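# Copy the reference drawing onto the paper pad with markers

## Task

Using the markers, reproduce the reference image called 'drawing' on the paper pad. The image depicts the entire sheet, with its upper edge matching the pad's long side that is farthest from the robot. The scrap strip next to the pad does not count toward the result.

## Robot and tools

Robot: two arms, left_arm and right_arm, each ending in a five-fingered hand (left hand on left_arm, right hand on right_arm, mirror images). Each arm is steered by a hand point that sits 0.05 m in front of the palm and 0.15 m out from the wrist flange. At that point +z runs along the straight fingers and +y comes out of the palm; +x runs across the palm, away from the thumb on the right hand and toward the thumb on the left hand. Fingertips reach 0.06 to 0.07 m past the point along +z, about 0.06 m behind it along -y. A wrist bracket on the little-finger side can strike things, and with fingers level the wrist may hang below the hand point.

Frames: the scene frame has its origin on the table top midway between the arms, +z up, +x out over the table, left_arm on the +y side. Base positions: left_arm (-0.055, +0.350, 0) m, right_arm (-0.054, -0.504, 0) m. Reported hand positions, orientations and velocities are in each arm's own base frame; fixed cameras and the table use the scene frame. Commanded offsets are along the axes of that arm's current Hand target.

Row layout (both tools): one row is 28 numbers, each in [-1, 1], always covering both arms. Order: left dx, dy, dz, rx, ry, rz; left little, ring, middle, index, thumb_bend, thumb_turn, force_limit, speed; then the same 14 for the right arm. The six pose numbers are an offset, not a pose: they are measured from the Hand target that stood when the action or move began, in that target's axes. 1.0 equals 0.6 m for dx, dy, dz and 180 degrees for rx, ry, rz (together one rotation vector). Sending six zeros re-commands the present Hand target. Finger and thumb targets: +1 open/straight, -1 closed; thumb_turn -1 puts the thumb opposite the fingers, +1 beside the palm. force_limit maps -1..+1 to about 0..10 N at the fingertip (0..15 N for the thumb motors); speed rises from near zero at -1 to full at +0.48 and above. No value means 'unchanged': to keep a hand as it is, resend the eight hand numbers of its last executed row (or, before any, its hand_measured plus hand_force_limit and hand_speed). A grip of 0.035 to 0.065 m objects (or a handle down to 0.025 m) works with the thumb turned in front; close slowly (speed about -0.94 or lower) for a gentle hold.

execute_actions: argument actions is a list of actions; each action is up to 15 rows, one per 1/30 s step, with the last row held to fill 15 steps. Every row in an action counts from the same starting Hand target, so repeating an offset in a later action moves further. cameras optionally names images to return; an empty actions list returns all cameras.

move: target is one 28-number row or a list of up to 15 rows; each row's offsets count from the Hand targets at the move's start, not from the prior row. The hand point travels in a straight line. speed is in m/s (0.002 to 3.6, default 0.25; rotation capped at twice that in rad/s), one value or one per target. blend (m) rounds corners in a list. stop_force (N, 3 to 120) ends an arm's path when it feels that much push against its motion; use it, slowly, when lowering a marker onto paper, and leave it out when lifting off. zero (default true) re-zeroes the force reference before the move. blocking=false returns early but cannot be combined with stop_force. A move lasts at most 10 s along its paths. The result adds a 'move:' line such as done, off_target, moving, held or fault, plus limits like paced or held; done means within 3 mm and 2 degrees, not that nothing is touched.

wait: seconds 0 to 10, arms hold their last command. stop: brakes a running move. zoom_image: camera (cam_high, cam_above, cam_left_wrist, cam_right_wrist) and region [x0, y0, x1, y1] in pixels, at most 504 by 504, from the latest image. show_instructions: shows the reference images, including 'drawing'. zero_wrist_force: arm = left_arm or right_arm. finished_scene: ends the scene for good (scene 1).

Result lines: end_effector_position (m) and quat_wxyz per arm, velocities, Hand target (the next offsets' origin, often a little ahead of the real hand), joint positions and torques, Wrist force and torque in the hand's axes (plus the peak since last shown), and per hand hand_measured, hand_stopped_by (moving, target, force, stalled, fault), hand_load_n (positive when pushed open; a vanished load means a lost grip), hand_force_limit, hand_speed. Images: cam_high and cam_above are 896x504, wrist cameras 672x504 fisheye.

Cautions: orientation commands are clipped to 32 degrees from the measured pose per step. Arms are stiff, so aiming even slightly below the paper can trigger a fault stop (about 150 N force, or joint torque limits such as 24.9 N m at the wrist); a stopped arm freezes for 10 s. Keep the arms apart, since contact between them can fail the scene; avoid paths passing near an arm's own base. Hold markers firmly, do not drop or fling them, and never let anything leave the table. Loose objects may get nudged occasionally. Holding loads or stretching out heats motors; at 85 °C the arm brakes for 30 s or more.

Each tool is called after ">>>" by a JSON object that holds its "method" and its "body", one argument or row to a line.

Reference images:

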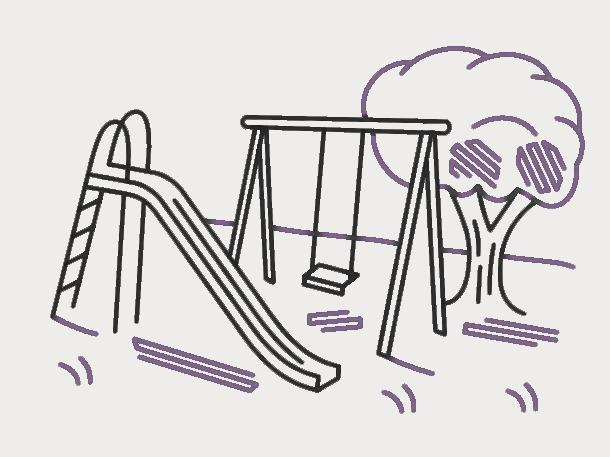

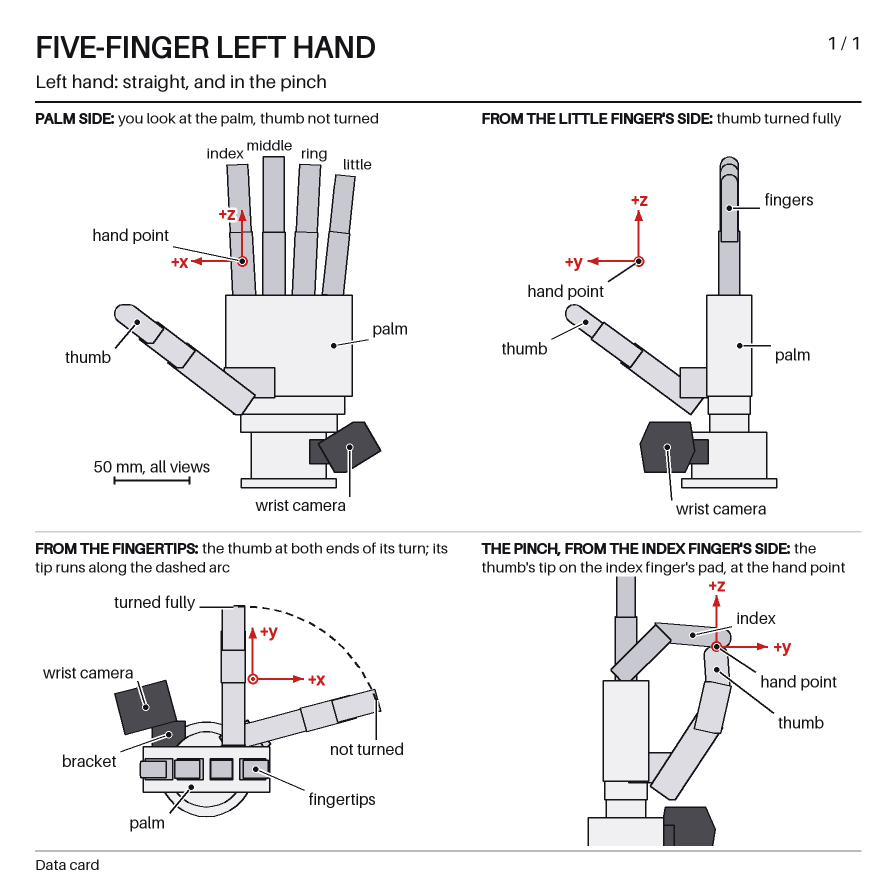

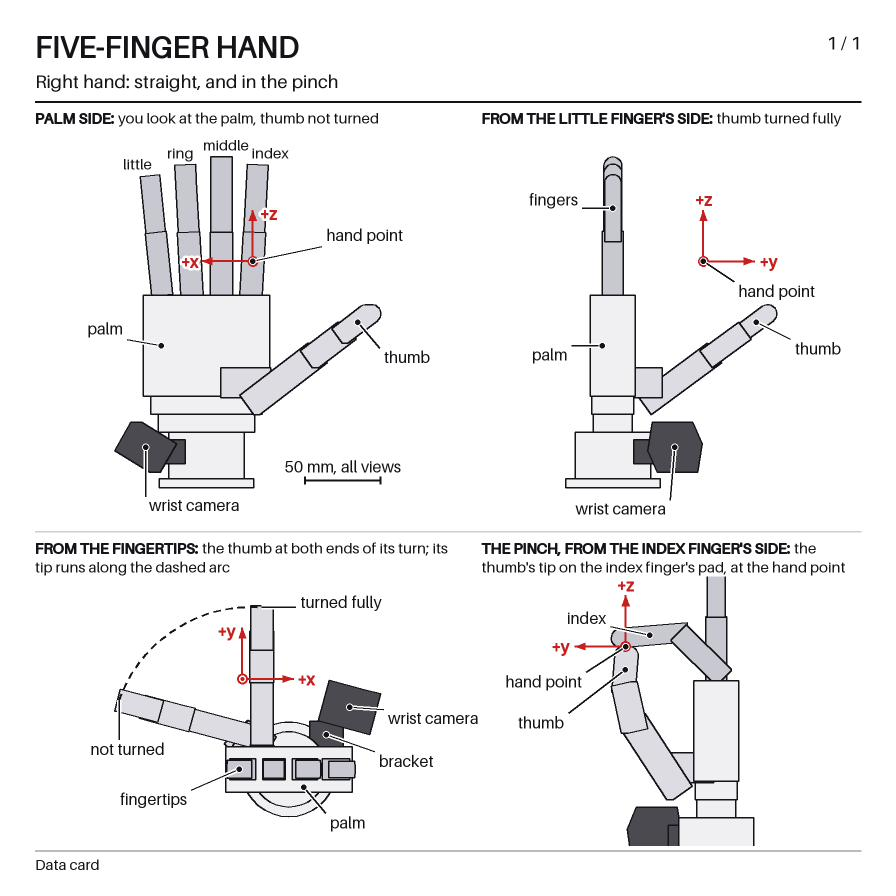

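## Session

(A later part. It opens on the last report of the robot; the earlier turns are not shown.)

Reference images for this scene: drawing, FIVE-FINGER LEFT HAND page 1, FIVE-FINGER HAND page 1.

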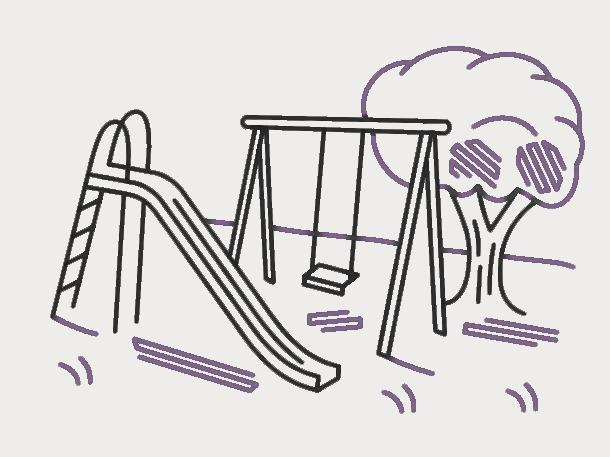

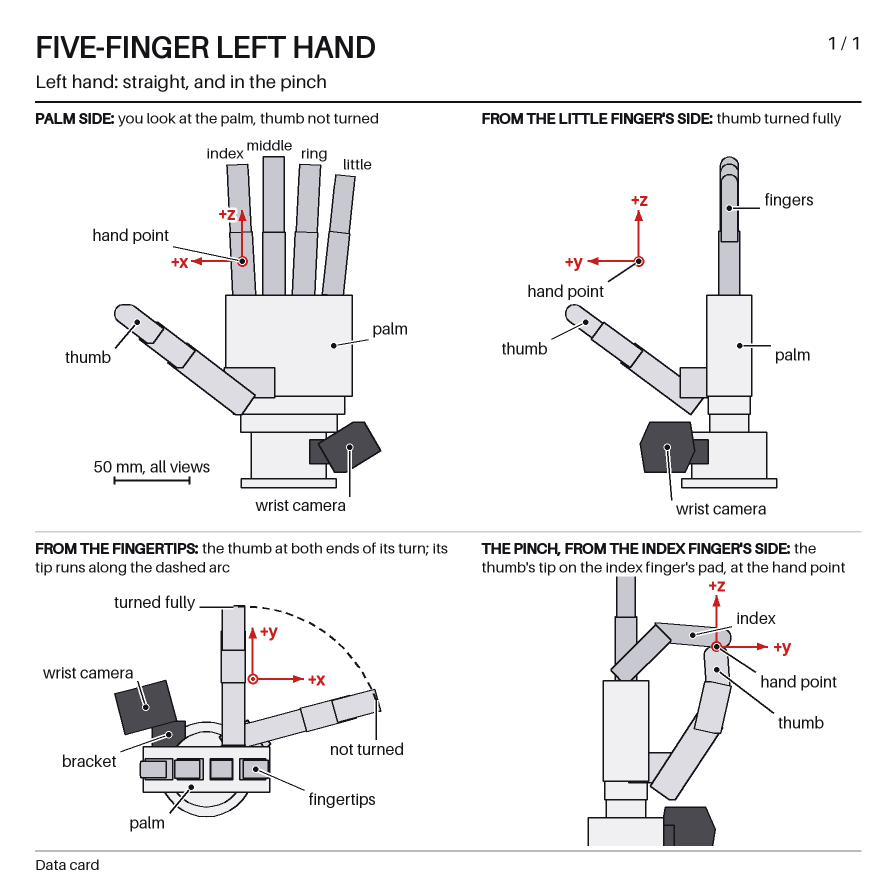

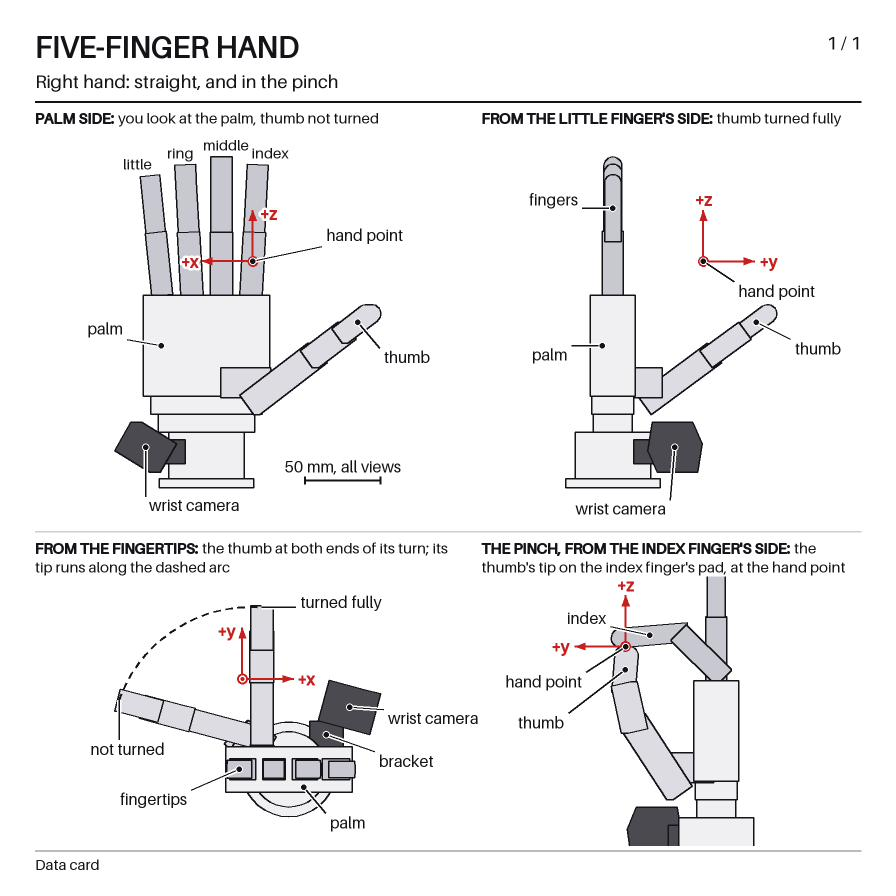

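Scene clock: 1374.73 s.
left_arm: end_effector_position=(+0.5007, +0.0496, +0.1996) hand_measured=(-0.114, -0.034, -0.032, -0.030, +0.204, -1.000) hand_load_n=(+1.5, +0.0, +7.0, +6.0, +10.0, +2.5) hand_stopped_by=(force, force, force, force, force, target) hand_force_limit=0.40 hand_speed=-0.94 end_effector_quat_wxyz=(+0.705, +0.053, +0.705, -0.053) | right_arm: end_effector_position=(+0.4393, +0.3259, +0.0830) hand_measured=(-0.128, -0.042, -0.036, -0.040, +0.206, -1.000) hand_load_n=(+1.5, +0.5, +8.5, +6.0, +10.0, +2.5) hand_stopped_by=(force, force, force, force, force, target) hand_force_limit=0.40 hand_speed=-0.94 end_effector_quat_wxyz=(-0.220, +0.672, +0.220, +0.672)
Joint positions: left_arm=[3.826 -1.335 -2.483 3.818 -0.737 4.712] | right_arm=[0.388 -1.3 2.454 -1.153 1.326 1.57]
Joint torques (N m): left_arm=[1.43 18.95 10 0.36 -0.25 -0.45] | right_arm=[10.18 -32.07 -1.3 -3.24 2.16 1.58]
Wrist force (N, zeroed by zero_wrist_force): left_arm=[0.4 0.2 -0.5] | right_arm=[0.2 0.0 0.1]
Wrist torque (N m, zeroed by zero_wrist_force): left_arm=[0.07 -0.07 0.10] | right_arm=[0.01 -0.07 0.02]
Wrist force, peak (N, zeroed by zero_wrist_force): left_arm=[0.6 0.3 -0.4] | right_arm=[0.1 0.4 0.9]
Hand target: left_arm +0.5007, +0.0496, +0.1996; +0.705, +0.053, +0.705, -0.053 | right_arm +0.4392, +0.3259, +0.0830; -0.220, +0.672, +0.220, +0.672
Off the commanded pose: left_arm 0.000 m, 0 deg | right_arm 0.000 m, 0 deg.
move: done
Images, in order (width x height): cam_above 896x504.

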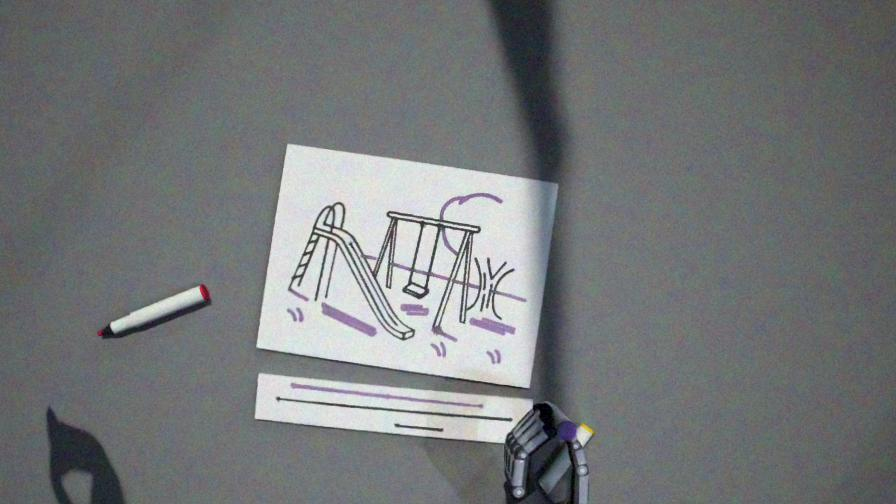

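>>> {"method": "move", "body": {
  "target": [
    [0,0,0,0,0,0,-0.5,-0.5,-0.7,-0.6,0.1,-1,0.4,-0.94,-0.0097,0.14313,0.34692,0,0,0,-0.5,-0.5,-0.7,-0.6,0.1,-1,0.4,-0.94],
    [0,0,0,0,0,0,-0.5,-0.5,-0.7,-0.6,0.1,-1,0.4,-0.94,-0.0181,0.14313,0.34692,0,0,0,-0.5,-0.5,-0.7,-0.6,0.1,-1,0.4,-0.94],
    [0,0,0,0,0,0,-0.5,-0.5,-0.7,-0.6,0.1,-1,0.4,-0.94,-0.0181,0.15432,0.34515,0,0,0,-0.5,-0.5,-0.7,-0.6,0.1,-1,0.4,-0.94],
    [0,0,0,0,0,0,-0.5,-0.5,-0.7,-0.6,0.1,-1,0.4,-0.94,-0.0182,0.16669,0.33985,0,0,0,-0.5,-0.5,-0.7,-0.6,0.1,-1,0.4,-0.94],
    [0,0,0,0,0,0,-0.5,-0.5,-0.7,-0.6,0.1,-1,0.4,-0.94,-0.0182,0.17729,0.33043,0,0,0,-0.5,-0.5,-0.7,-0.6,0.1,-1,0.4,-0.94],
    [0,0,0,0,0,0,-0.5,-0.5,-0.7,-0.6,0.1,-1,0.4,-0.94,-0.0183,0.18554,0.31747,0,0,0,-0.5,-0.5,-0.7,-0.6,0.1,-1,0.4,-0.94],
    [0,0,0,0,0,0,-0.5,-0.5,-0.7,-0.6,0.1,-1,0.4,-0.94,-0.0183,0.1873,0.3051,0,0,0,-0.5,-0.5,-0.7,-0.6,0.1,-1,0.4,-0.94],
    [0,0,0,0,0,0,-0.5,-0.5,-0.7,-0.6,0.1,-1,0.4,-0.94,-0.0184,0.18671,0.29273,0,0,0,-0.5,-0.5,-0.7,-0.6,0.1,-1,0.4,-0.94],
    [0,0,0,0,0,0,-0.5,-0.5,-0.7,-0.6,0.1,-1,0.4,-0.94,-0.0097,0.18671,0.29273,0,0,0,-0.5,-0.5,-0.7,-0.6,0.1,-1,0.4,-0.94],
    [0,0,0,0,0,0,-0.5,-0.5,-0.7,-0.6,0.1,-1,0.4,-0.94,-0.0097,0.17552,0.30392,0,0,0,-0.5,-0.5,-0.7,-0.6,0.1,-1,0.4,-0.94],
    [0,0,0,0,0,0,-0.5,-0.5,-0.7,-0.6,0.1,-1,0.4,-0.94,-0.0184,0.17552,0.30392,0,0,0,-0.5,-0.5,-0.7,-0.6,0.1,-1,0.4,-0.94],
    [0,0,0,0,0,0,-0.5,-0.5,-0.7,-0.6,0.1,-1,0.4,-0.94,-0.0184,0.18436,0.29509,0,0,0,-0.5,-0.5,-0.7,-0.6,0.1,-1,0.4,-0.94],
    [0,0,0,0,0,0,-0.5,-0.5,-0.7,-0.6,0.1,-1,0.4,-0.94,-0.0185,0.18907,0.28331,0,0,0,-0.5,-0.5,-0.7,-0.6,0.1,-1,0.4,-0.94],
    [0,0,0,0,0,0,-0.5,-0.5,-0.7,-0.6,0.1,-1,0.4,-0.94,-0.0186,0.18907,0.26917,0,0,0,-0.5,-0.5,-0.7,-0.6,0.1,-1,0.4,-0.94],
    [0,0,0,0,0,0,-0.5,-0.5,-0.7,-0.6,0.1,-1,0.4,-0.94,-0.0186,0.18377,0.2568,0,0,0,-0.5,-0.5,-0.7,-0.6,0.1,-1,0.4,-0.94]
  ],
  "speed": [0.25,0.02,0.04,0.04,0.04,0.04,0.04,0.04,0.03,0.2,0.02,0.04,0.04,0.04,0.04],
  "blend": [0,0,0.0008,0.0008,0.0008,0.0008,0.0008,0,0,0,0,0.0008,0.0008,0.0008,0]
}}

>>> {"method": "move", "body": {
  "target": [
    [0,0,0,0,0,0,-0.5,-0.5,-0.7,-0.6,0.1,-1,0.4,-0.94,0,-0.00707,-0.00707,0,0,0,-0.5,-0.5,-0.7,-0.6,0.1,-1,0.4,-0.94],
    [0,0,0,0,0,0,-0.5,-0.5,-0.7,-0.6,0.1,-1,0.4,-0.94,0,-0.0162,-0.01207,0,0,0,-0.5,-0.5,-0.7,-0.6,0.1,-1,0.4,-0.94],
    [0,0,0,0,0,0,-0.5,-0.5,-0.7,-0.6,0.1,-1,0.4,-0.94,0.0088,-0.0162,-0.01207,0,0,0,-0.5,-0.5,-0.7,-0.6,0.1,-1,0.4,-0.94],
    [0,0,0,0,0,0,-0.5,-0.5,-0.7,-0.6,0.1,-1,0.4,-0.94,0.0088,-0.01885,0.00825,0,0,0,-0.5,-0.5,-0.7,-0.6,0.1,-1,0.4,-0.94],
    [0,0,0,0,0,0,-0.5,-0.5,-0.7,-0.6,0.1,-1,0.4,-0.94,0,-0.01885,0.00825,0,0,0,-0.5,-0.5,-0.7,-0.6,0.1,-1,0.4,-0.94],
    [0,0,0,0,0,0,-0.5,-0.5,-0.7,-0.6,0.1,-1,0.4,-0.94,0,-0.01355,0.00059,0,0,0,-0.5,-0.5,-0.7,-0.6,0.1,-1,0.4,-0.94],
    [0,0,0,0,0,0,-0.5,-0.5,-0.7,-0.6,0.1,-1,0.4,-0.94,-0.0001,-0.01414,-0.0106,0,0,0,-0.5,-0.5,-0.7,-0.6,0.1,-1,0.4,-0.94],
    [0,0,0,0,0,0,-0.5,-0.5,-0.7,-0.6,0.1,-1,0.4,-0.94,-0.0002,-0.01885,-0.02238,0,0,0,-0.5,-0.5,-0.7,-0.6,0.1,-1,0.4,-0.94],
    [0,0,0,0,0,0,-0.5,-0.5,-0.7,-0.6,0.1,-1,0.4,-0.94,-0.0002,-0.02768,-0.02886,0,0,0,-0.5,-0.5,-0.7,-0.6,0.1,-1,0.4,-0.94],
    [0,0,0,0,0,0,-0.5,-0.5,-0.7,-0.6,0.1,-1,0.4,-0.94,-0.0003,-0.04064,-0.03298,0,0,0,-0.5,-0.5,-0.7,-0.6,0.1,-1,0.4,-0.94],
    [0,0,0,0,0,0,-0.5,-0.5,-0.7,-0.6,0.1,-1,0.4,-0.94,0.0088,-0.04064,-0.03298,0,0,0,-0.5,-0.5,-0.7,-0.6,0.1,-1,0.4,-0.94],
    [0,0,0,0,0,0,-0.5,-0.5,-0.7,-0.6,0.1,-1,0.4,-0.94,0.0088,-0.03122,-0.02768,0,0,0,-0.5,-0.5,-0.7,-0.6,0.1,-1,0.4,-0.94],
    [0,0,0,0,0,0,-0.5,-0.5,-0.7,-0.6,0.1,-1,0.4,-0.94,-0.0003,-0.03122,-0.02768,0,0,0,-0.5,-0.5,-0.7,-0.6,0.1,-1,0.4,-0.94],
    [0,0,0,0,0,0,-0.5,-0.5,-0.7,-0.6,0.1,-1,0.4,-0.94,-0.0003,-0.03887,-0.0377,0,0,0,-0.5,-0.5,-0.7,-0.6,0.1,-1,0.4,-0.94],
    [0,0,0,0,0,0,-0.5,-0.5,-0.7,-0.6,0.1,-1,0.4,-0.94,-0.0004,-0.04889,-0.04535,0,0,0,-0.5,-0.5,-0.7,-0.6,0.1,-1,0.4,-0.94]
  ],
  "speed": [0.04,0.04,0.03,0.2,0.02,0.04,0.04,0.04,0.04,0.04,0.03,0.2,0.02,0.04,0.04],
  "blend": [0.0008,0,0,0,0,0.0008,0.0008,0.0008,0.0008,0,0,0,0,0.0008,0]
}}

>>> {"method": "move", "body": {
  "target": [
    [0,0,0,0,0,0,-0.5,-0.5,-0.7,-0.6,0.1,-1,0.4,-0.94,0,-0.01178,-0.00118,0,0,0,-0.5,-0.5,-0.7,-0.6,0.1,-1,0.4,-0.94],
    [0,0,0,0,0,0,-0.5,-0.5,-0.7,-0.6,0.1,-1,0.4,-0.94,0,-0.02297,0.00295,0,0,0,-0.5,-0.5,-0.7,-0.6,0.1,-1,0.4,-0.94],
    [0,0,0,0,0,0,-0.5,-0.5,-0.7,-0.6,0.1,-1,0.4,-0.94,0.0001,-0.03063,0.01296,0,0,0,-0.5,-0.5,-0.7,-0.6,0.1,-1,0.4,-0.94],
    [0,0,0,0,0,0,-0.5,-0.5,-0.7,-0.6,0.1,-1,0.4,-0.94,0.0002,-0.03298,0.02592,0,0,0,-0.5,-0.5,-0.7,-0.6,0.1,-1,0.4,-0.94],
    [0,0,0,0,0,0,-0.5,-0.5,-0.7,-0.6,0.1,-1,0.4,-0.94,0.0003,-0.03563,0.0374,0,0,0,-0.5,-0.5,-0.7,-0.6,0.1,-1,0.4,-0.94],
    [0,0,0,0,0,0,-0.5,-0.5,-0.7,-0.6,0.1,-1,0.4,-0.94,0.0003,-0.04535,0.03593,0,0,0,-0.5,-0.5,-0.7,-0.6,0.1,-1,0.4,-0.94],
    [0,0,0,0,0,0,-0.5,-0.5,-0.7,-0.6,0.1,-1,0.4,-0.94,0.0003,-0.05478,0.04182,0,0,0,-0.5,-0.5,-0.7,-0.6,0.1,-1,0.4,-0.94],
    [0,0,0,0,0,0,-0.5,-0.5,-0.7,-0.6,0.1,-1,0.4,-0.94,0.0004,-0.05772,0.05183,0,0,0,-0.5,-0.5,-0.7,-0.6,0.1,-1,0.4,-0.94],
    [0,0,0,0,0,0,-0.5,-0.5,-0.7,-0.6,0.1,-1,0.4,-0.94,0.0004,-0.05654,0.06008,0,0,0,-0.5,-0.5,-0.7,-0.6,0.1,-1,0.4,-0.94],
    [0,0,0,0,0,0,-0.5,-0.5,-0.7,-0.6,0.1,-1,0.4,-0.94,0.0004,-0.06538,0.0642,0,0,0,-0.5,-0.5,-0.7,-0.6,0.1,-1,0.4,-0.94],
    [0,0,0,0,0,0,-0.5,-0.5,-0.7,-0.6,0.1,-1,0.4,-0.94,0.0005,-0.07245,0.07127,0,0,0,-0.5,-0.5,-0.7,-0.6,0.1,-1,0.4,-0.94],
    [0,0,0,0,0,0,-0.5,-0.5,-0.7,-0.6,0.1,-1,0.4,-0.94,0.0005,-0.07421,0.07893,0,0,0,-0.5,-0.5,-0.7,-0.6,0.1,-1,0.4,-0.94],
    [0,0,0,0,0,0,-0.5,-0.5,-0.7,-0.6,0.1,-1,0.4,-0.94,0.0005,-0.0698,0.08747,0,0,0,-0.5,-0.5,-0.7,-0.6,0.1,-1,0.4,-0.94],
    [0,0,0,0,0,0,-0.5,-0.5,-0.7,-0.6,0.1,-1,0.4,-0.94,0.009,-0.0698,0.08747,0,0,0,-0.5,-0.5,-0.7,-0.6,0.1,-1,0.4,-0.94]
  ],
  "speed": [0.04,0.04,0.04,0.04,0.04,0.04,0.04,0.04,0.04,0.04,0.04,0.04,0.04,0.03],
  "blend": [0.0008,0.0008,0.0008,0.0008,0,0.0008,0.0008,0.0008,0,0.0008,0.0008,0.0008,0,0]
}}

>>> {"method": "move", "body": {
  "target": [
    [0,0,0,0,0,0,-0.5,-0.5,-0.7,-0.6,0.1,-1,0.4,-0.94,0,0.04565,0.00972,0,0,0,-0.5,-0.5,-0.7,-0.6,0.1,-1,0.4,-0.94],
    [0,0,0,0,0,0,-0.5,-0.5,-0.7,-0.6,0.1,-1,0.4,-0.94,-0.0084,0.04565,0.00972,0,0,0,-0.5,-0.5,-0.7,-0.6,0.1,-1,0.4,-0.94],
    [0,0,0,0,0,0,-0.5,-0.5,-0.7,-0.6,0.1,-1,0.4,-0.94,-0.0084,0.05625,0.00736,0,0,0,-0.5,-0.5,-0.7,-0.6,0.1,-1,0.4,-0.94],
    [0,0,0,0,0,0,-0.5,-0.5,-0.7,-0.6,0.1,-1,0.4,-0.94,-0.0085,0.06744,0.00088,0,0,0,-0.5,-0.5,-0.7,-0.6,0.1,-1,0.4,-0.94],
    [0,0,0,0,0,0,-0.5,-0.5,-0.7,-0.6,0.1,-1,0.4,-0.94,-0.0085,0.0751,-0.00913,0,0,0,-0.5,-0.5,-0.7,-0.6,0.1,-1,0.4,-0.94],
    [0,0,0,0,0,0,-0.5,-0.5,-0.7,-0.6,0.1,-1,0.4,-0.94,-0.0086,0.07863,-0.01973,0,0,0,-0.5,-0.5,-0.7,-0.6,0.1,-1,0.4,-0.94],
    [0,0,0,0,0,0,-0.5,-0.5,-0.7,-0.6,0.1,-1,0.4,-0.94,-0.0086,0.07881,-0.03133,0,0,0,-0.5,-0.5,-0.7,-0.6,0.1,-1,0.4,-0.94],
    [0,0,0,0,0,0,-0.5,-0.5,-0.7,-0.6,0.1,-1,0.4,-0.94,0,0.07881,-0.03133,0,0,0,-0.5,-0.5,-0.7,-0.6,0.1,-1,0.4,-0.94],
    [0,0,0,0,0,0,-0.5,-0.5,-0.7,-0.6,0.1,-1,0.4,-0.94,0,0.03563,0.00442,0,0,0,-0.5,-0.5,-0.7,-0.6,0.1,-1,0.4,-0.94],
    [0,0,0,0,0,0,-0.5,-0.5,-0.7,-0.6,0.1,-1,0.4,-0.94,-0.0084,0.03563,0.00442,0,0,0,-0.5,-0.5,-0.7,-0.6,0.1,-1,0.4,-0.94],
    [0,0,0,0,0,0,-0.5,-0.5,-0.7,-0.6,0.1,-1,0.4,-0.94,-0.0085,0.04035,-0.02385,0,0,0,-0.5,-0.5,-0.7,-0.6,0.1,-1,0.4,-0.94],
    [0,0,0,0,0,0,-0.5,-0.5,-0.7,-0.6,0.1,-1,0.4,-0.94,-0.0085,0.03505,-0.03033,0,0,0,-0.5,-0.5,-0.7,-0.6,0.1,-1,0.4,-0.94],
    [0,0,0,0,0,0,-0.5,-0.5,-0.7,-0.6,0.1,-1,0.4,-0.94,-0.0084,0.02974,0.00795,0,0,0,-0.5,-0.5,-0.7,-0.6,0.1,-1,0.4,-0.94],
    [0,0,0,0,0,0,-0.5,-0.5,-0.7,-0.6,0.1,-1,0.4,-0.94,-0.0084,0.02268,0.00795,0,0,0,-0.5,-0.5,-0.7,-0.6,0.1,-1,0.4,-0.94],
    [0,0,0,0,0,0,-0.5,-0.5,-0.7,-0.6,0.1,-1,0.4,-0.94,-0.0085,0.02974,-0.03563,0,0,0,-0.5,-0.5,-0.7,-0.6,0.1,-1,0.4,-0.94]
  ],
  "speed": [0.2,0.02,0.04,0.04,0.04,0.04,0.04,0.03,0.2,0.02,0.05,0.05,0.05,0.05,0.05],
  "blend": [0,0,0.0008,0.0008,0.0008,0.0008,0,0,0,0,0,0,0,0,0]
}}

>>> {"method": "move", "body": {
  "target": [
    [0,0,0,0,0,0,-0.5,-0.5,-0.7,-0.6,0.1,-1,0.4,-0.94,0,-0.00677,0.00501,0,0,0,-0.5,-0.5,-0.7,-0.6,0.1,-1,0.4,-0.94],
    [0,0,0,0,0,0,-0.5,-0.5,-0.7,-0.6,0.1,-1,0.4,-0.94,0.0001,-0.01237,0.04418,0,0,0,-0.5,-0.5,-0.7,-0.6,0.1,-1,0.4,-0.94],
    [0,0,0,0,0,0,-0.5,-0.5,-0.7,-0.6,0.1,-1,0.4,-0.94,0.0001,-0.01826,0.03829,0,0,0,-0.5,-0.5,-0.7,-0.6,0.1,-1,0.4,-0.94],
    [0,0,0,0,0,0,-0.5,-0.5,-0.7,-0.6,0.1,-1,0.4,-0.94,0,-0.01473,0.01001,0,0,0,-0.5,-0.5,-0.7,-0.6,0.1,-1,0.4,-0.94],
    [0,0,0,0,0,0,-0.5,-0.5,-0.7,-0.6,0.1,-1,0.4,-0.94,0.0001,-0.0212,0.0212,0,0,0,-0.5,-0.5,-0.7,-0.6,0.1,-1,0.4,-0.94],
    [0,0,0,0,0,0,-0.5,-0.5,-0.7,-0.6,0.1,-1,0.4,-0.94,0.0001,-0.02356,0.03357,0,0,0,-0.5,-0.5,-0.7,-0.6,0.1,-1,0.4,-0.94],
    [0,0,0,0,0,0,-0.5,-0.5,-0.7,-0.6,0.1,-1,0.4,-0.94,0.0086,-0.02356,0.03357,0,0,0,-0.5,-0.5,-0.7,-0.6,0.1,-1,0.4,-0.94],
    [0,0,0,0,0,0,-0.5,-0.5,-0.7,-0.6,0.1,-1,0.4,-0.94,0.0086,0.02415,0.00177,0,0,0,-0.5,-0.5,-0.7,-0.6,0.1,-1,0.4,-0.94],
    [0,0,0,0,0,0,-0.5,-0.5,-0.7,-0.6,0.1,-1,0.4,-0.94,-0.0001,0.02415,0.00177,0,0,0,-0.5,-0.5,-0.7,-0.6,0.1,-1,0.4,-0.94],
    [0,0,0,0,0,0,-0.5,-0.5,-0.7,-0.6,0.1,-1,0.4,-0.94,-0.0002,0.01531,-0.02238,0,0,0,-0.5,-0.5,-0.7,-0.6,0.1,-1,0.4,-0.94],
    [0,0,0,0,0,0,-0.5,-0.5,-0.7,-0.6,0.1,-1,0.4,-0.94,-0.0002,0.01855,-0.03092,0,0,0,-0.5,-0.5,-0.7,-0.6,0.1,-1,0.4,-0.94],
    [0,0,0,0,0,0,-0.5,-0.5,-0.7,-0.6,0.1,-1,0.4,-0.94,-0.0001,0.03298,0.00471,0,0,0,-0.5,-0.5,-0.7,-0.6,0.1,-1,0.4,-0.94],
    [0,0,0,0,0,0,-0.5,-0.5,-0.7,-0.6,0.1,-1,0.4,-0.94,-0.0001,0.04064,0.00412,0,0,0,-0.5,-0.5,-0.7,-0.6,0.1,-1,0.4,-0.94],
    [0,0,0,0,0,0,-0.5,-0.5,-0.7,-0.6,0.1,-1,0.4,-0.94,-0.0002,0.02385,-0.03622,0,0,0,-0.5,-0.5,-0.7,-0.6,0.1,-1,0.4,-0.94]
  ],
  "speed": [0.05,0.05,0.05,0.05,0.05,0.05,0.03,0.2,0.02,0.05,0.05,0.05,0.05,0.05]
}}

>>> {"method": "move", "body": {
  "target": [
    [0,0,0,0,0,0,-0.5,-0.5,-0.7,-0.6,0.1,-1,0.4,-0.94,0,0.00795,-0.00147,0,0,0,-0.5,-0.5,-0.7,-0.6,0.1,-1,0.4,-0.94],
    [0,0,0,0,0,0,-0.5,-0.5,-0.7,-0.6,0.1,-1,0.4,-0.94,0.0001,0.02356,0.03534,0,0,0,-0.5,-0.5,-0.7,-0.6,0.1,-1,0.4,-0.94],
    [0,0,0,0,0,0,-0.5,-0.5,-0.7,-0.6,0.1,-1,0.4,-0.94,0.0001,0.02886,0.03004,0,0,0,-0.5,-0.5,-0.7,-0.6,0.1,-1,0.4,-0.94],
    [0,0,0,0,0,0,-0.5,-0.5,-0.7,-0.6,0.1,-1,0.4,-0.94,0,0.01826,0.00295,0,0,0,-0.5,-0.5,-0.7,-0.6,0.1,-1,0.4,-0.94],
    [0,0,0,0,0,0,-0.5,-0.5,-0.7,-0.6,0.1,-1,0.4,-0.94,0,0.0268,0.00913,0,0,0,-0.5,-0.5,-0.7,-0.6,0.1,-1,0.4,-0.94],
    [0,0,0,0,0,0,-0.5,-0.5,-0.7,-0.6,0.1,-1,0.4,-0.94,0,0.02857,0.02209,0,0,0,-0.5,-0.5,-0.7,-0.6,0.1,-1,0.4,-0.94],
    [0,0,0,0,0,0,-0.5,-0.5,-0.7,-0.6,0.1,-1,0.4,-0.94,0.01,0.02857,0.02209,0,0,0,-0.5,-0.5,-0.7,-0.6,0.1,-1,0.4,-0.94],
    [0,0,0,0,0,0,-0.5,-0.5,-0.7,-0.6,0.1,-1,0.4,-0.94,0.018,-0.11868,-0.22706,0,0,0,-0.5,-0.5,-0.7,-0.6,0.1,-1,0.4,-0.94]
  ],
  "speed": [0.05,0.05,0.05,0.05,0.05,0.05,0.03,0.25],
  "cameras": ["cam_above"]
}}

>>> {"method": "zoom_image", "body": {
  "camera": "cam_above",
  "region": [420, 160, 560, 290]
}}

>>> {"method": "zoom_image", "body": {
  "camera": "cam_above",
  "region": [250, 140, 570, 392]
}}

>>> {"method": "show_instructions", "body": {

}}

Scene clock: 1495.60 s.
left_arm: end_effector_position=(+0.5007, +0.0496, +0.1996) hand_measured=(-0.114, -0.034, -0.032, -0.030, +0.204, -1.000) hand_load_n=(+1.5, +0.5, +7.0, +6.0, +10.0, +2.5) hand_stopped_by=(force, force, force, force, force, target) hand_force_limit=0.40 hand_speed=-0.94 end_effector_quat_wxyz=(+0.705, +0.053, +0.705, -0.053) | right_arm: end_effector_position=(+0.6287, +0.3281, +0.0719) hand_measured=(-0.128, -0.042, -0.036, -0.040, +0.206, -1.000) hand_load_n=(+1.0, +0.5, +8.5, +6.0, +10.0, +2.5) hand_stopped_by=(force, force, force, force, force, target) hand_force_limit=0.40 hand_speed=-0.94 end_effector_quat_wxyz=(-0.220, +0.672, +0.220, +0.672)
Joint positions: left_arm=[3.826 -1.335 -2.483 3.818 -0.737 4.712] | right_arm=[0.23 -1.039 2.021 -0.982 1.168 1.57]
Joint torques (N m): left_arm=[-0.17 17.61 11.01 0.27 -0.52 -0.51] | right_arm=[-9.27 -47.96 -1.85 -2.82 -2.24 -0.72]
Motor temperatures (°C): left_arm=[24 28 26 33 33 31] | right_arm=[26 30 27 36 32 33]
Wrist force (N, zeroed by zero_wrist_force): left_arm=[0.6 0.2 -0.7] | right_arm=[0.5 -0.2 0.2]
Wrist torque (N m, zeroed by zero_wrist_force): left_arm=[0.07 -0.09 0.11] | right_arm=[-0.03 0.00 0.11]
Wrist force, peak (N, zeroed by zero_wrist_force): left_arm=[0.6 0.1 -0.7] | right_arm=[1.8 -0.8 0.0]
Hand target: left_arm +0.5007, +0.0496, +0.1996; +0.705, +0.053, +0.705, -0.053 | right_arm +0.6286, +0.3281, +0.0719; -0.220, +0.672, +0.220, +0.672
Off the commanded pose: left_arm 0.000 m, 0 deg | right_arm 0.000 m, 0 deg.
move: done

Scene clock: 1500.77 s.
left_arm: end_effector_position=(+0.5007, +0.0496, +0.1996) hand_measured=(-0.114, -0.034, -0.032, -0.030, +0.204, -1.000) hand_load_n=(+1.5, +0.5, +7.0, +6.0, +9.5, +2.5) hand_stopped_by=(force, force, force, force, force, target) hand_force_limit=0.40 hand_speed=-0.94 end_effector_quat_wxyz=(+0.705, +0.053, +0.705, -0.053) | right_arm: end_effector_position=(+0.5895, +0.3356, +0.0716) hand_measured=(-0.128, -0.042, -0.036, -0.040, +0.206, -1.000) hand_load_n=(+0.5, +0.5, +8.5, +5.5, +10.0, +2.5) hand_stopped_by=(force, force, force, force, force, target) hand_force_limit=0.40 hand_speed=-0.94 end_effector_quat_wxyz=(-0.220, +0.672, +0.220, +0.672)
Joint positions: left_arm=[3.826 -1.335 -2.483 3.818 -0.737 4.712] | right_arm=[0.271 -1.082 2.109 -1.026 1.209 1.57]
Joint torques (N m): left_arm=[-1.08 17.14 11.42 0.51 -0.53 -0.52] | right_arm=[12.03 -44.65 -2.26 -2.9 2.02 -0.34]
Wrist force (N, zeroed by zero_wrist_force): left_arm=[0.5 0.1 -0.4] | right_arm=[1.1 0.5 0.5]
Wrist torque (N m, zeroed by zero_wrist_force): left_arm=[0.05 -0.07 0.11] | right_arm=[0.00 0.01 0.06]
Wrist force, peak (N, zeroed by zero_wrist_force): left_arm=[0.5 0.1 -0.7] | right_arm=[2.3 0.3 0.5]
Hand target: left_arm +0.5007, +0.0496, +0.1996; +0.705, +0.053, +0.705, -0.053 | right_arm +0.5893, +0.3356, +0.0716; -0.220, +0.672, +0.220, +0.672
Off the commanded pose: left_arm 0.000 m, 0 deg | right_arm 0.000 m, 0 deg.
move: done

Scene clock: 1504.20 s.
left_arm: end_effector_position=(+0.5007, +0.0496, +0.1996) hand_measured=(-0.114, -0.034, -0.032, -0.030, +0.204, -1.000) hand_load_n=(+1.5, +0.5, +7.0, +6.0, +10.0, +2.0) hand_stopped_by=(force, force, force, force, force, target) hand_force_limit=0.40 hand_speed=-0.94 end_effector_quat_wxyz=(+0.705, +0.053, +0.705, -0.053) | right_arm: end_effector_position=(+0.6069, +0.4004, +0.0769) hand_measured=(-0.128, -0.042, -0.036, -0.040, +0.206, -1.000) hand_load_n=(+1.0, +0.5, +8.5, +5.5, +10.5, +2.0) hand_stopped_by=(force, force, force, force, force, target) hand_force_limit=0.40 hand_speed=-0.94 end_effector_quat_wxyz=(-0.220, +0.672, +0.220, +0.672)
Joint positions: left_arm=[3.826 -1.335 -2.483 3.818 -0.737 4.712] | right_arm=[0.4 -1.013 1.949 -0.935 1.338 1.57]
Joint torques (N m): left_arm=[-1.53 17.64 11.64 0.42 -0.55 -0.44] | right_arm=[-7.95 -50.45 -18.91 0.11 -2.55 -1.31]
Wrist force (N, zeroed by zero_wrist_force): left_arm=[0.7 0.1 -0.4] | right_arm=[0.2 0.0 0.2]
Wrist torque (N m, zeroed by zero_wrist_force): left_arm=[0.04 -0.11 0.13] | right_arm=[0.01 -0.05 0.13]
Wrist force, peak (N, zeroed by zero_wrist_force): left_arm=[0.7 -0.1 -0.6] | right_arm=[2.0 0.4 -0.2]
Hand target: left_arm +0.5007, +0.0496, +0.1996; +0.705, +0.053, +0.705, -0.053 | right_arm +0.6069, +0.4004, +0.0770; -0.220, +0.672, +0.220, +0.672
Off the commanded pose: left_arm 0.000 m, 0 deg | right_arm 0.000 m, 0 deg.
move: done

Scene clock: 1511.13 s.
left_arm: end_effector_position=(+0.5007, +0.0496, +0.1996) hand_measured=(-0.114, -0.034, -0.032, -0.030, +0.204, -1.000) hand_load_n=(+1.5, +0.5, +7.0, +6.0, +9.5, +2.5) hand_stopped_by=(force, force, force, force, force, target) hand_force_limit=0.40 hand_speed=-0.94 end_effector_quat_wxyz=(+0.705, +0.053, +0.705, -0.053) | right_arm: end_effector_position=(+0.6003, +0.3735, +0.0719) hand_measured=(-0.128, -0.042, -0.036, -0.040, +0.206, -1.000) hand_load_n=(+1.0, +0.5, +8.5, +6.0, +10.0, +2.5) hand_stopped_by=(force, force, force, force, force, target) hand_force_limit=0.40 hand_speed=-0.94 end_effector_quat_wxyz=(-0.220, +0.672, +0.220, +0.672)
Joint positions: left_arm=[3.826 -1.335 -2.483 3.818 -0.737 4.712] | right_arm=[0.349 -1.036 2.017 -0.98 1.287 1.57]
Joint torques (N m): left_arm=[-2.69 17.16 11.31 0.39 -0.47 -0.47] | right_arm=[-8.47 -47.57 -3.01 -3.11 -2.28 -0.77]
Wrist force (N, zeroed by zero_wrist_force): left_arm=[0.4 0.0 -0.4] | right_arm=[0.6 0.1 0.2]
Wrist torque (N m, zeroed by zero_wrist_force): left_arm=[0.04 -0.07 0.12] | right_arm=[0.02 0.01 0.11]
Wrist force, peak (N, zeroed by zero_wrist_force): left_arm=[0.6 0.1 -0.7] | right_arm=[2.5 -0.3 1.1]
Hand target: left_arm +0.5007, +0.0496, +0.1996; +0.705, +0.053, +0.705, -0.053 | right_arm +0.6002, +0.3734, +0.0719; -0.220, +0.672, +0.220, +0.672
Off the commanded pose: left_arm 0.000 m, 0 deg | right_arm 0.000 m, 0 deg.
move: done

Scene clock: 1518.93 s.
left_arm: end_effector_position=(+0.5007, +0.0496, +0.1996) hand_measured=(-0.114, -0.034, -0.032, -0.030, +0.204, -1.000) hand_load_n=(+2.0, +0.0, +7.0, +6.0, +10.0, +2.5) hand_stopped_by=(force, force, force, force, force, target) hand_force_limit=0.40 hand_speed=-0.94 end_effector_quat_wxyz=(+0.705, +0.053, +0.705, -0.053) | right_arm: end_effector_position=(+0.5912, +0.3490, +0.0718) hand_measured=(-0.128, -0.042, -0.036, -0.040, +0.206, -1.000) hand_load_n=(+1.0, +0.5, +8.5, +6.0, +10.0, +2.5) hand_stopped_by=(force, force, force, force, force, target) hand_force_limit=0.40 hand_speed=-0.94 end_effector_quat_wxyz=(-0.220, +0.672, +0.220, +0.672)
Joint positions: left_arm=[3.826 -1.335 -2.483 3.818 -0.737 4.712] | right_arm=[0.301 -1.069 2.082 -1.013 1.239 1.57]
Joint torques (N m): left_arm=[-2.47 17.92 10.67 0.47 -0.74 -0.36] | right_arm=[10.72 -45.38 -3.18 -3.12 2.19 -0.87]
Wrist force (N, zeroed by zero_wrist_force): left_arm=[0.6 0.1 -0.5] | right_arm=[0.4 0.2 0.2]
Wrist torque (N m, zeroed by zero_wrist_force): left_arm=[0.05 -0.08 0.11] | right_arm=[0.01 0.01 0.10]
Wrist force, peak (N, zeroed by zero_wrist_force): left_arm=[0.3 0.0 -0.9] | right_arm=[2.2 0.4 0.4]
Hand target: left_arm +0.5007, +0.0496, +0.1996; +0.705, +0.053, +0.705, -0.053 | right_arm +0.5912, +0.3490, +0.0718; -0.220, +0.672, +0.220, +0.672
Off the commanded pose: left_arm 0.000 m, 0 deg | right_arm 0.000 m, 0 deg.
move: done

Scene clock: 1523.93 s.
left_arm: end_effector_position=(+0.5007, +0.0496, +0.1996) hand_measured=(-0.114, -0.034, -0.032, -0.030, +0.204, -1.000) hand_load_n=(+1.5, +0.0, +7.0, +6.0, +9.5, +2.0) hand_stopped_by=(force, force, force, force, force, target) hand_force_limit=0.40 hand_speed=-0.94 end_effector_quat_wxyz=(+0.705, +0.053, +0.705, -0.053) | right_arm: end_effector_position=(+0.4393, +0.3259, +0.0826) hand_measured=(-0.128, -0.042, -0.036, -0.040, +0.206, -1.000) hand_load_n=(+1.0, +0.5, +8.5, +5.5, +10.0, +2.5) hand_stopped_by=(force, force, force, force, force, target) hand_force_limit=0.40 hand_speed=-0.94 end_effector_quat_wxyz=(-0.220, +0.672, +0.220, +0.672)
Joint positions: left_arm=[3.826 -1.335 -2.483 3.818 -0.737 4.712] | right_arm=[0.388 -1.299 2.454 -1.154 1.326 1.57]
Joint torques (N m): left_arm=[-2.88 17.6 11.5 0.48 -0.64 -0.13] | right_arm=[10.79 -33.81 -0.16 -3.33 2.33 1.57]
Wrist force (N, zeroed by zero_wrist_force): left_arm=[0.5 0.1 -0.6] | right_arm=[0.1 -0.1 0.1]
Wrist torque (N m, zeroed by zero_wrist_force): left_arm=[0.07 -0.08 0.11] | right_arm=[-0.01 -0.07 0.04]
Wrist force, peak (N, zeroed by zero_wrist_force): left_arm=[0.8 0.1 -0.5] | right_arm=[2.2 -0.9 0.3]
Hand target: left_arm +0.5007, +0.0496, +0.1996; +0.705, +0.053, +0.705, -0.053 | right_arm +0.4392, +0.3259, +0.0826; -0.220, +0.672, +0.220, +0.672
Off the commanded pose: left_arm 0.000 m, 0 deg | right_arm 0.000 m, 0 deg.
move: done
Images, in order (width x height): cam_above 896x504.

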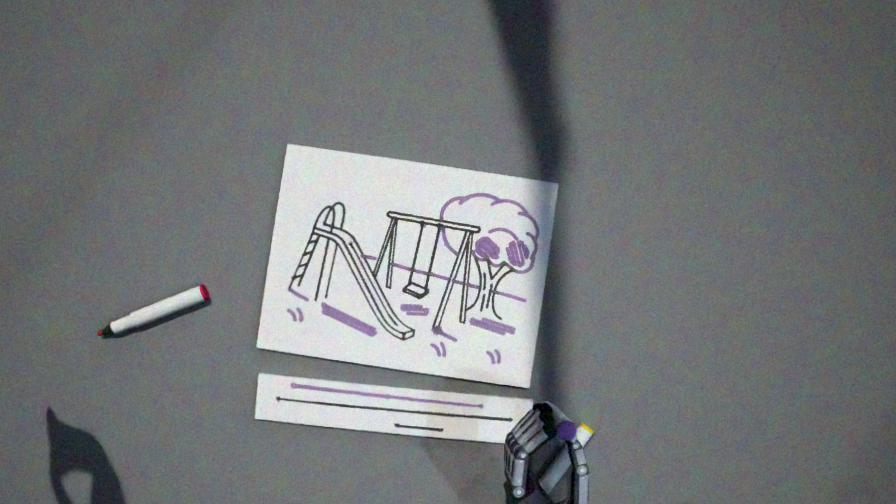

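Scaled by 3.600 from the camera's 896x504 image, which has a finer 1280x720 frame.

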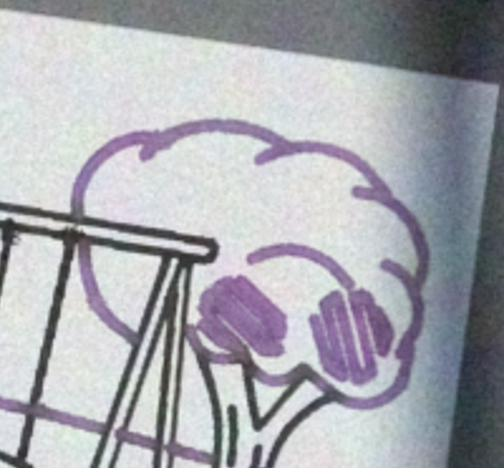

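Scaled by 1.575 from the camera's 896x504 image, which has a finer 1280x720 frame.

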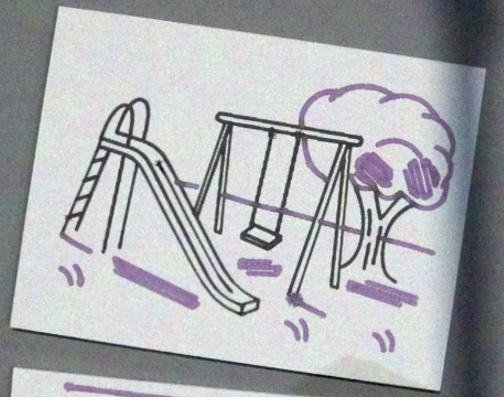

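Reference images for this scene: drawing, FIVE-FINGER LEFT HAND page 1, FIVE-FINGER HAND page 1.

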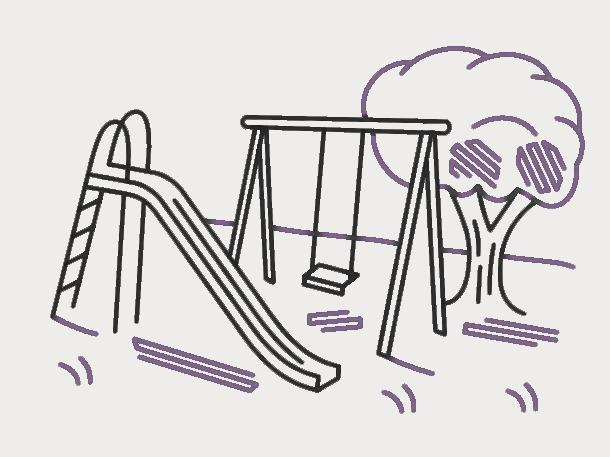

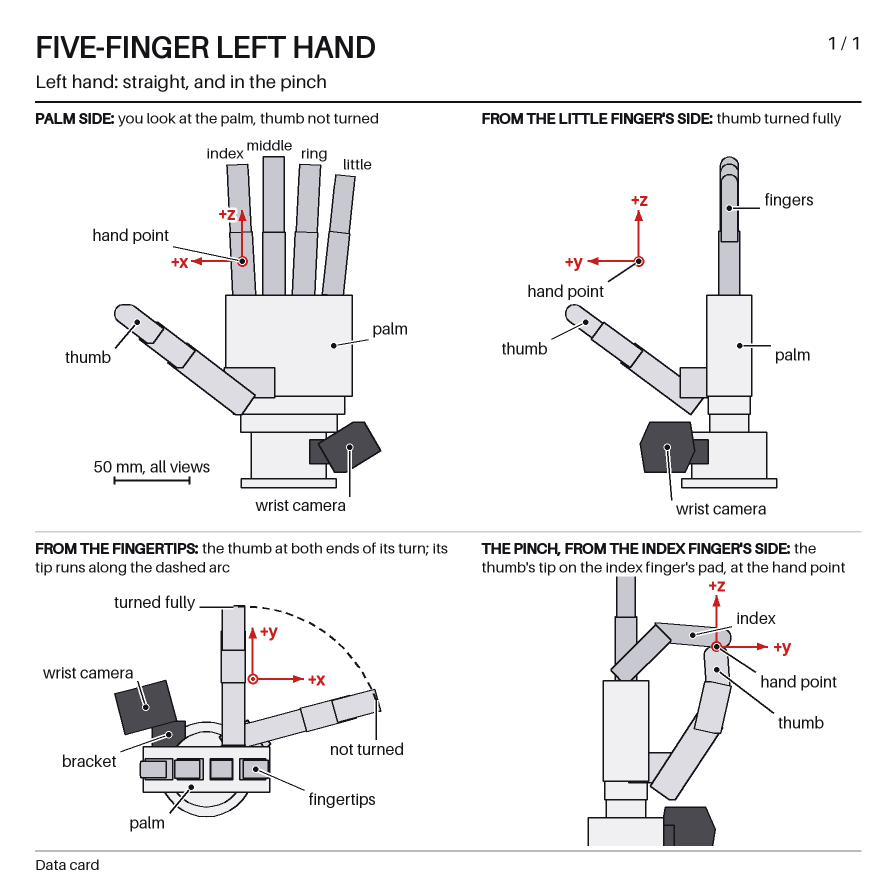

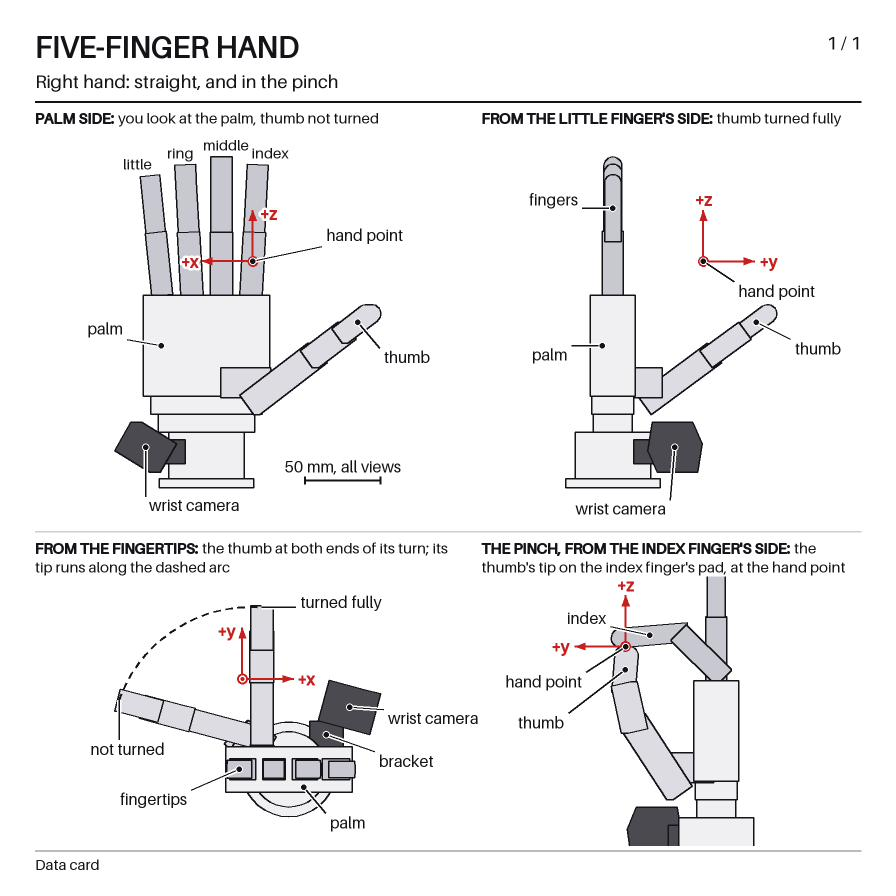

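>>> {"method": "finished_scene", "body": {

}}

The scene is finished.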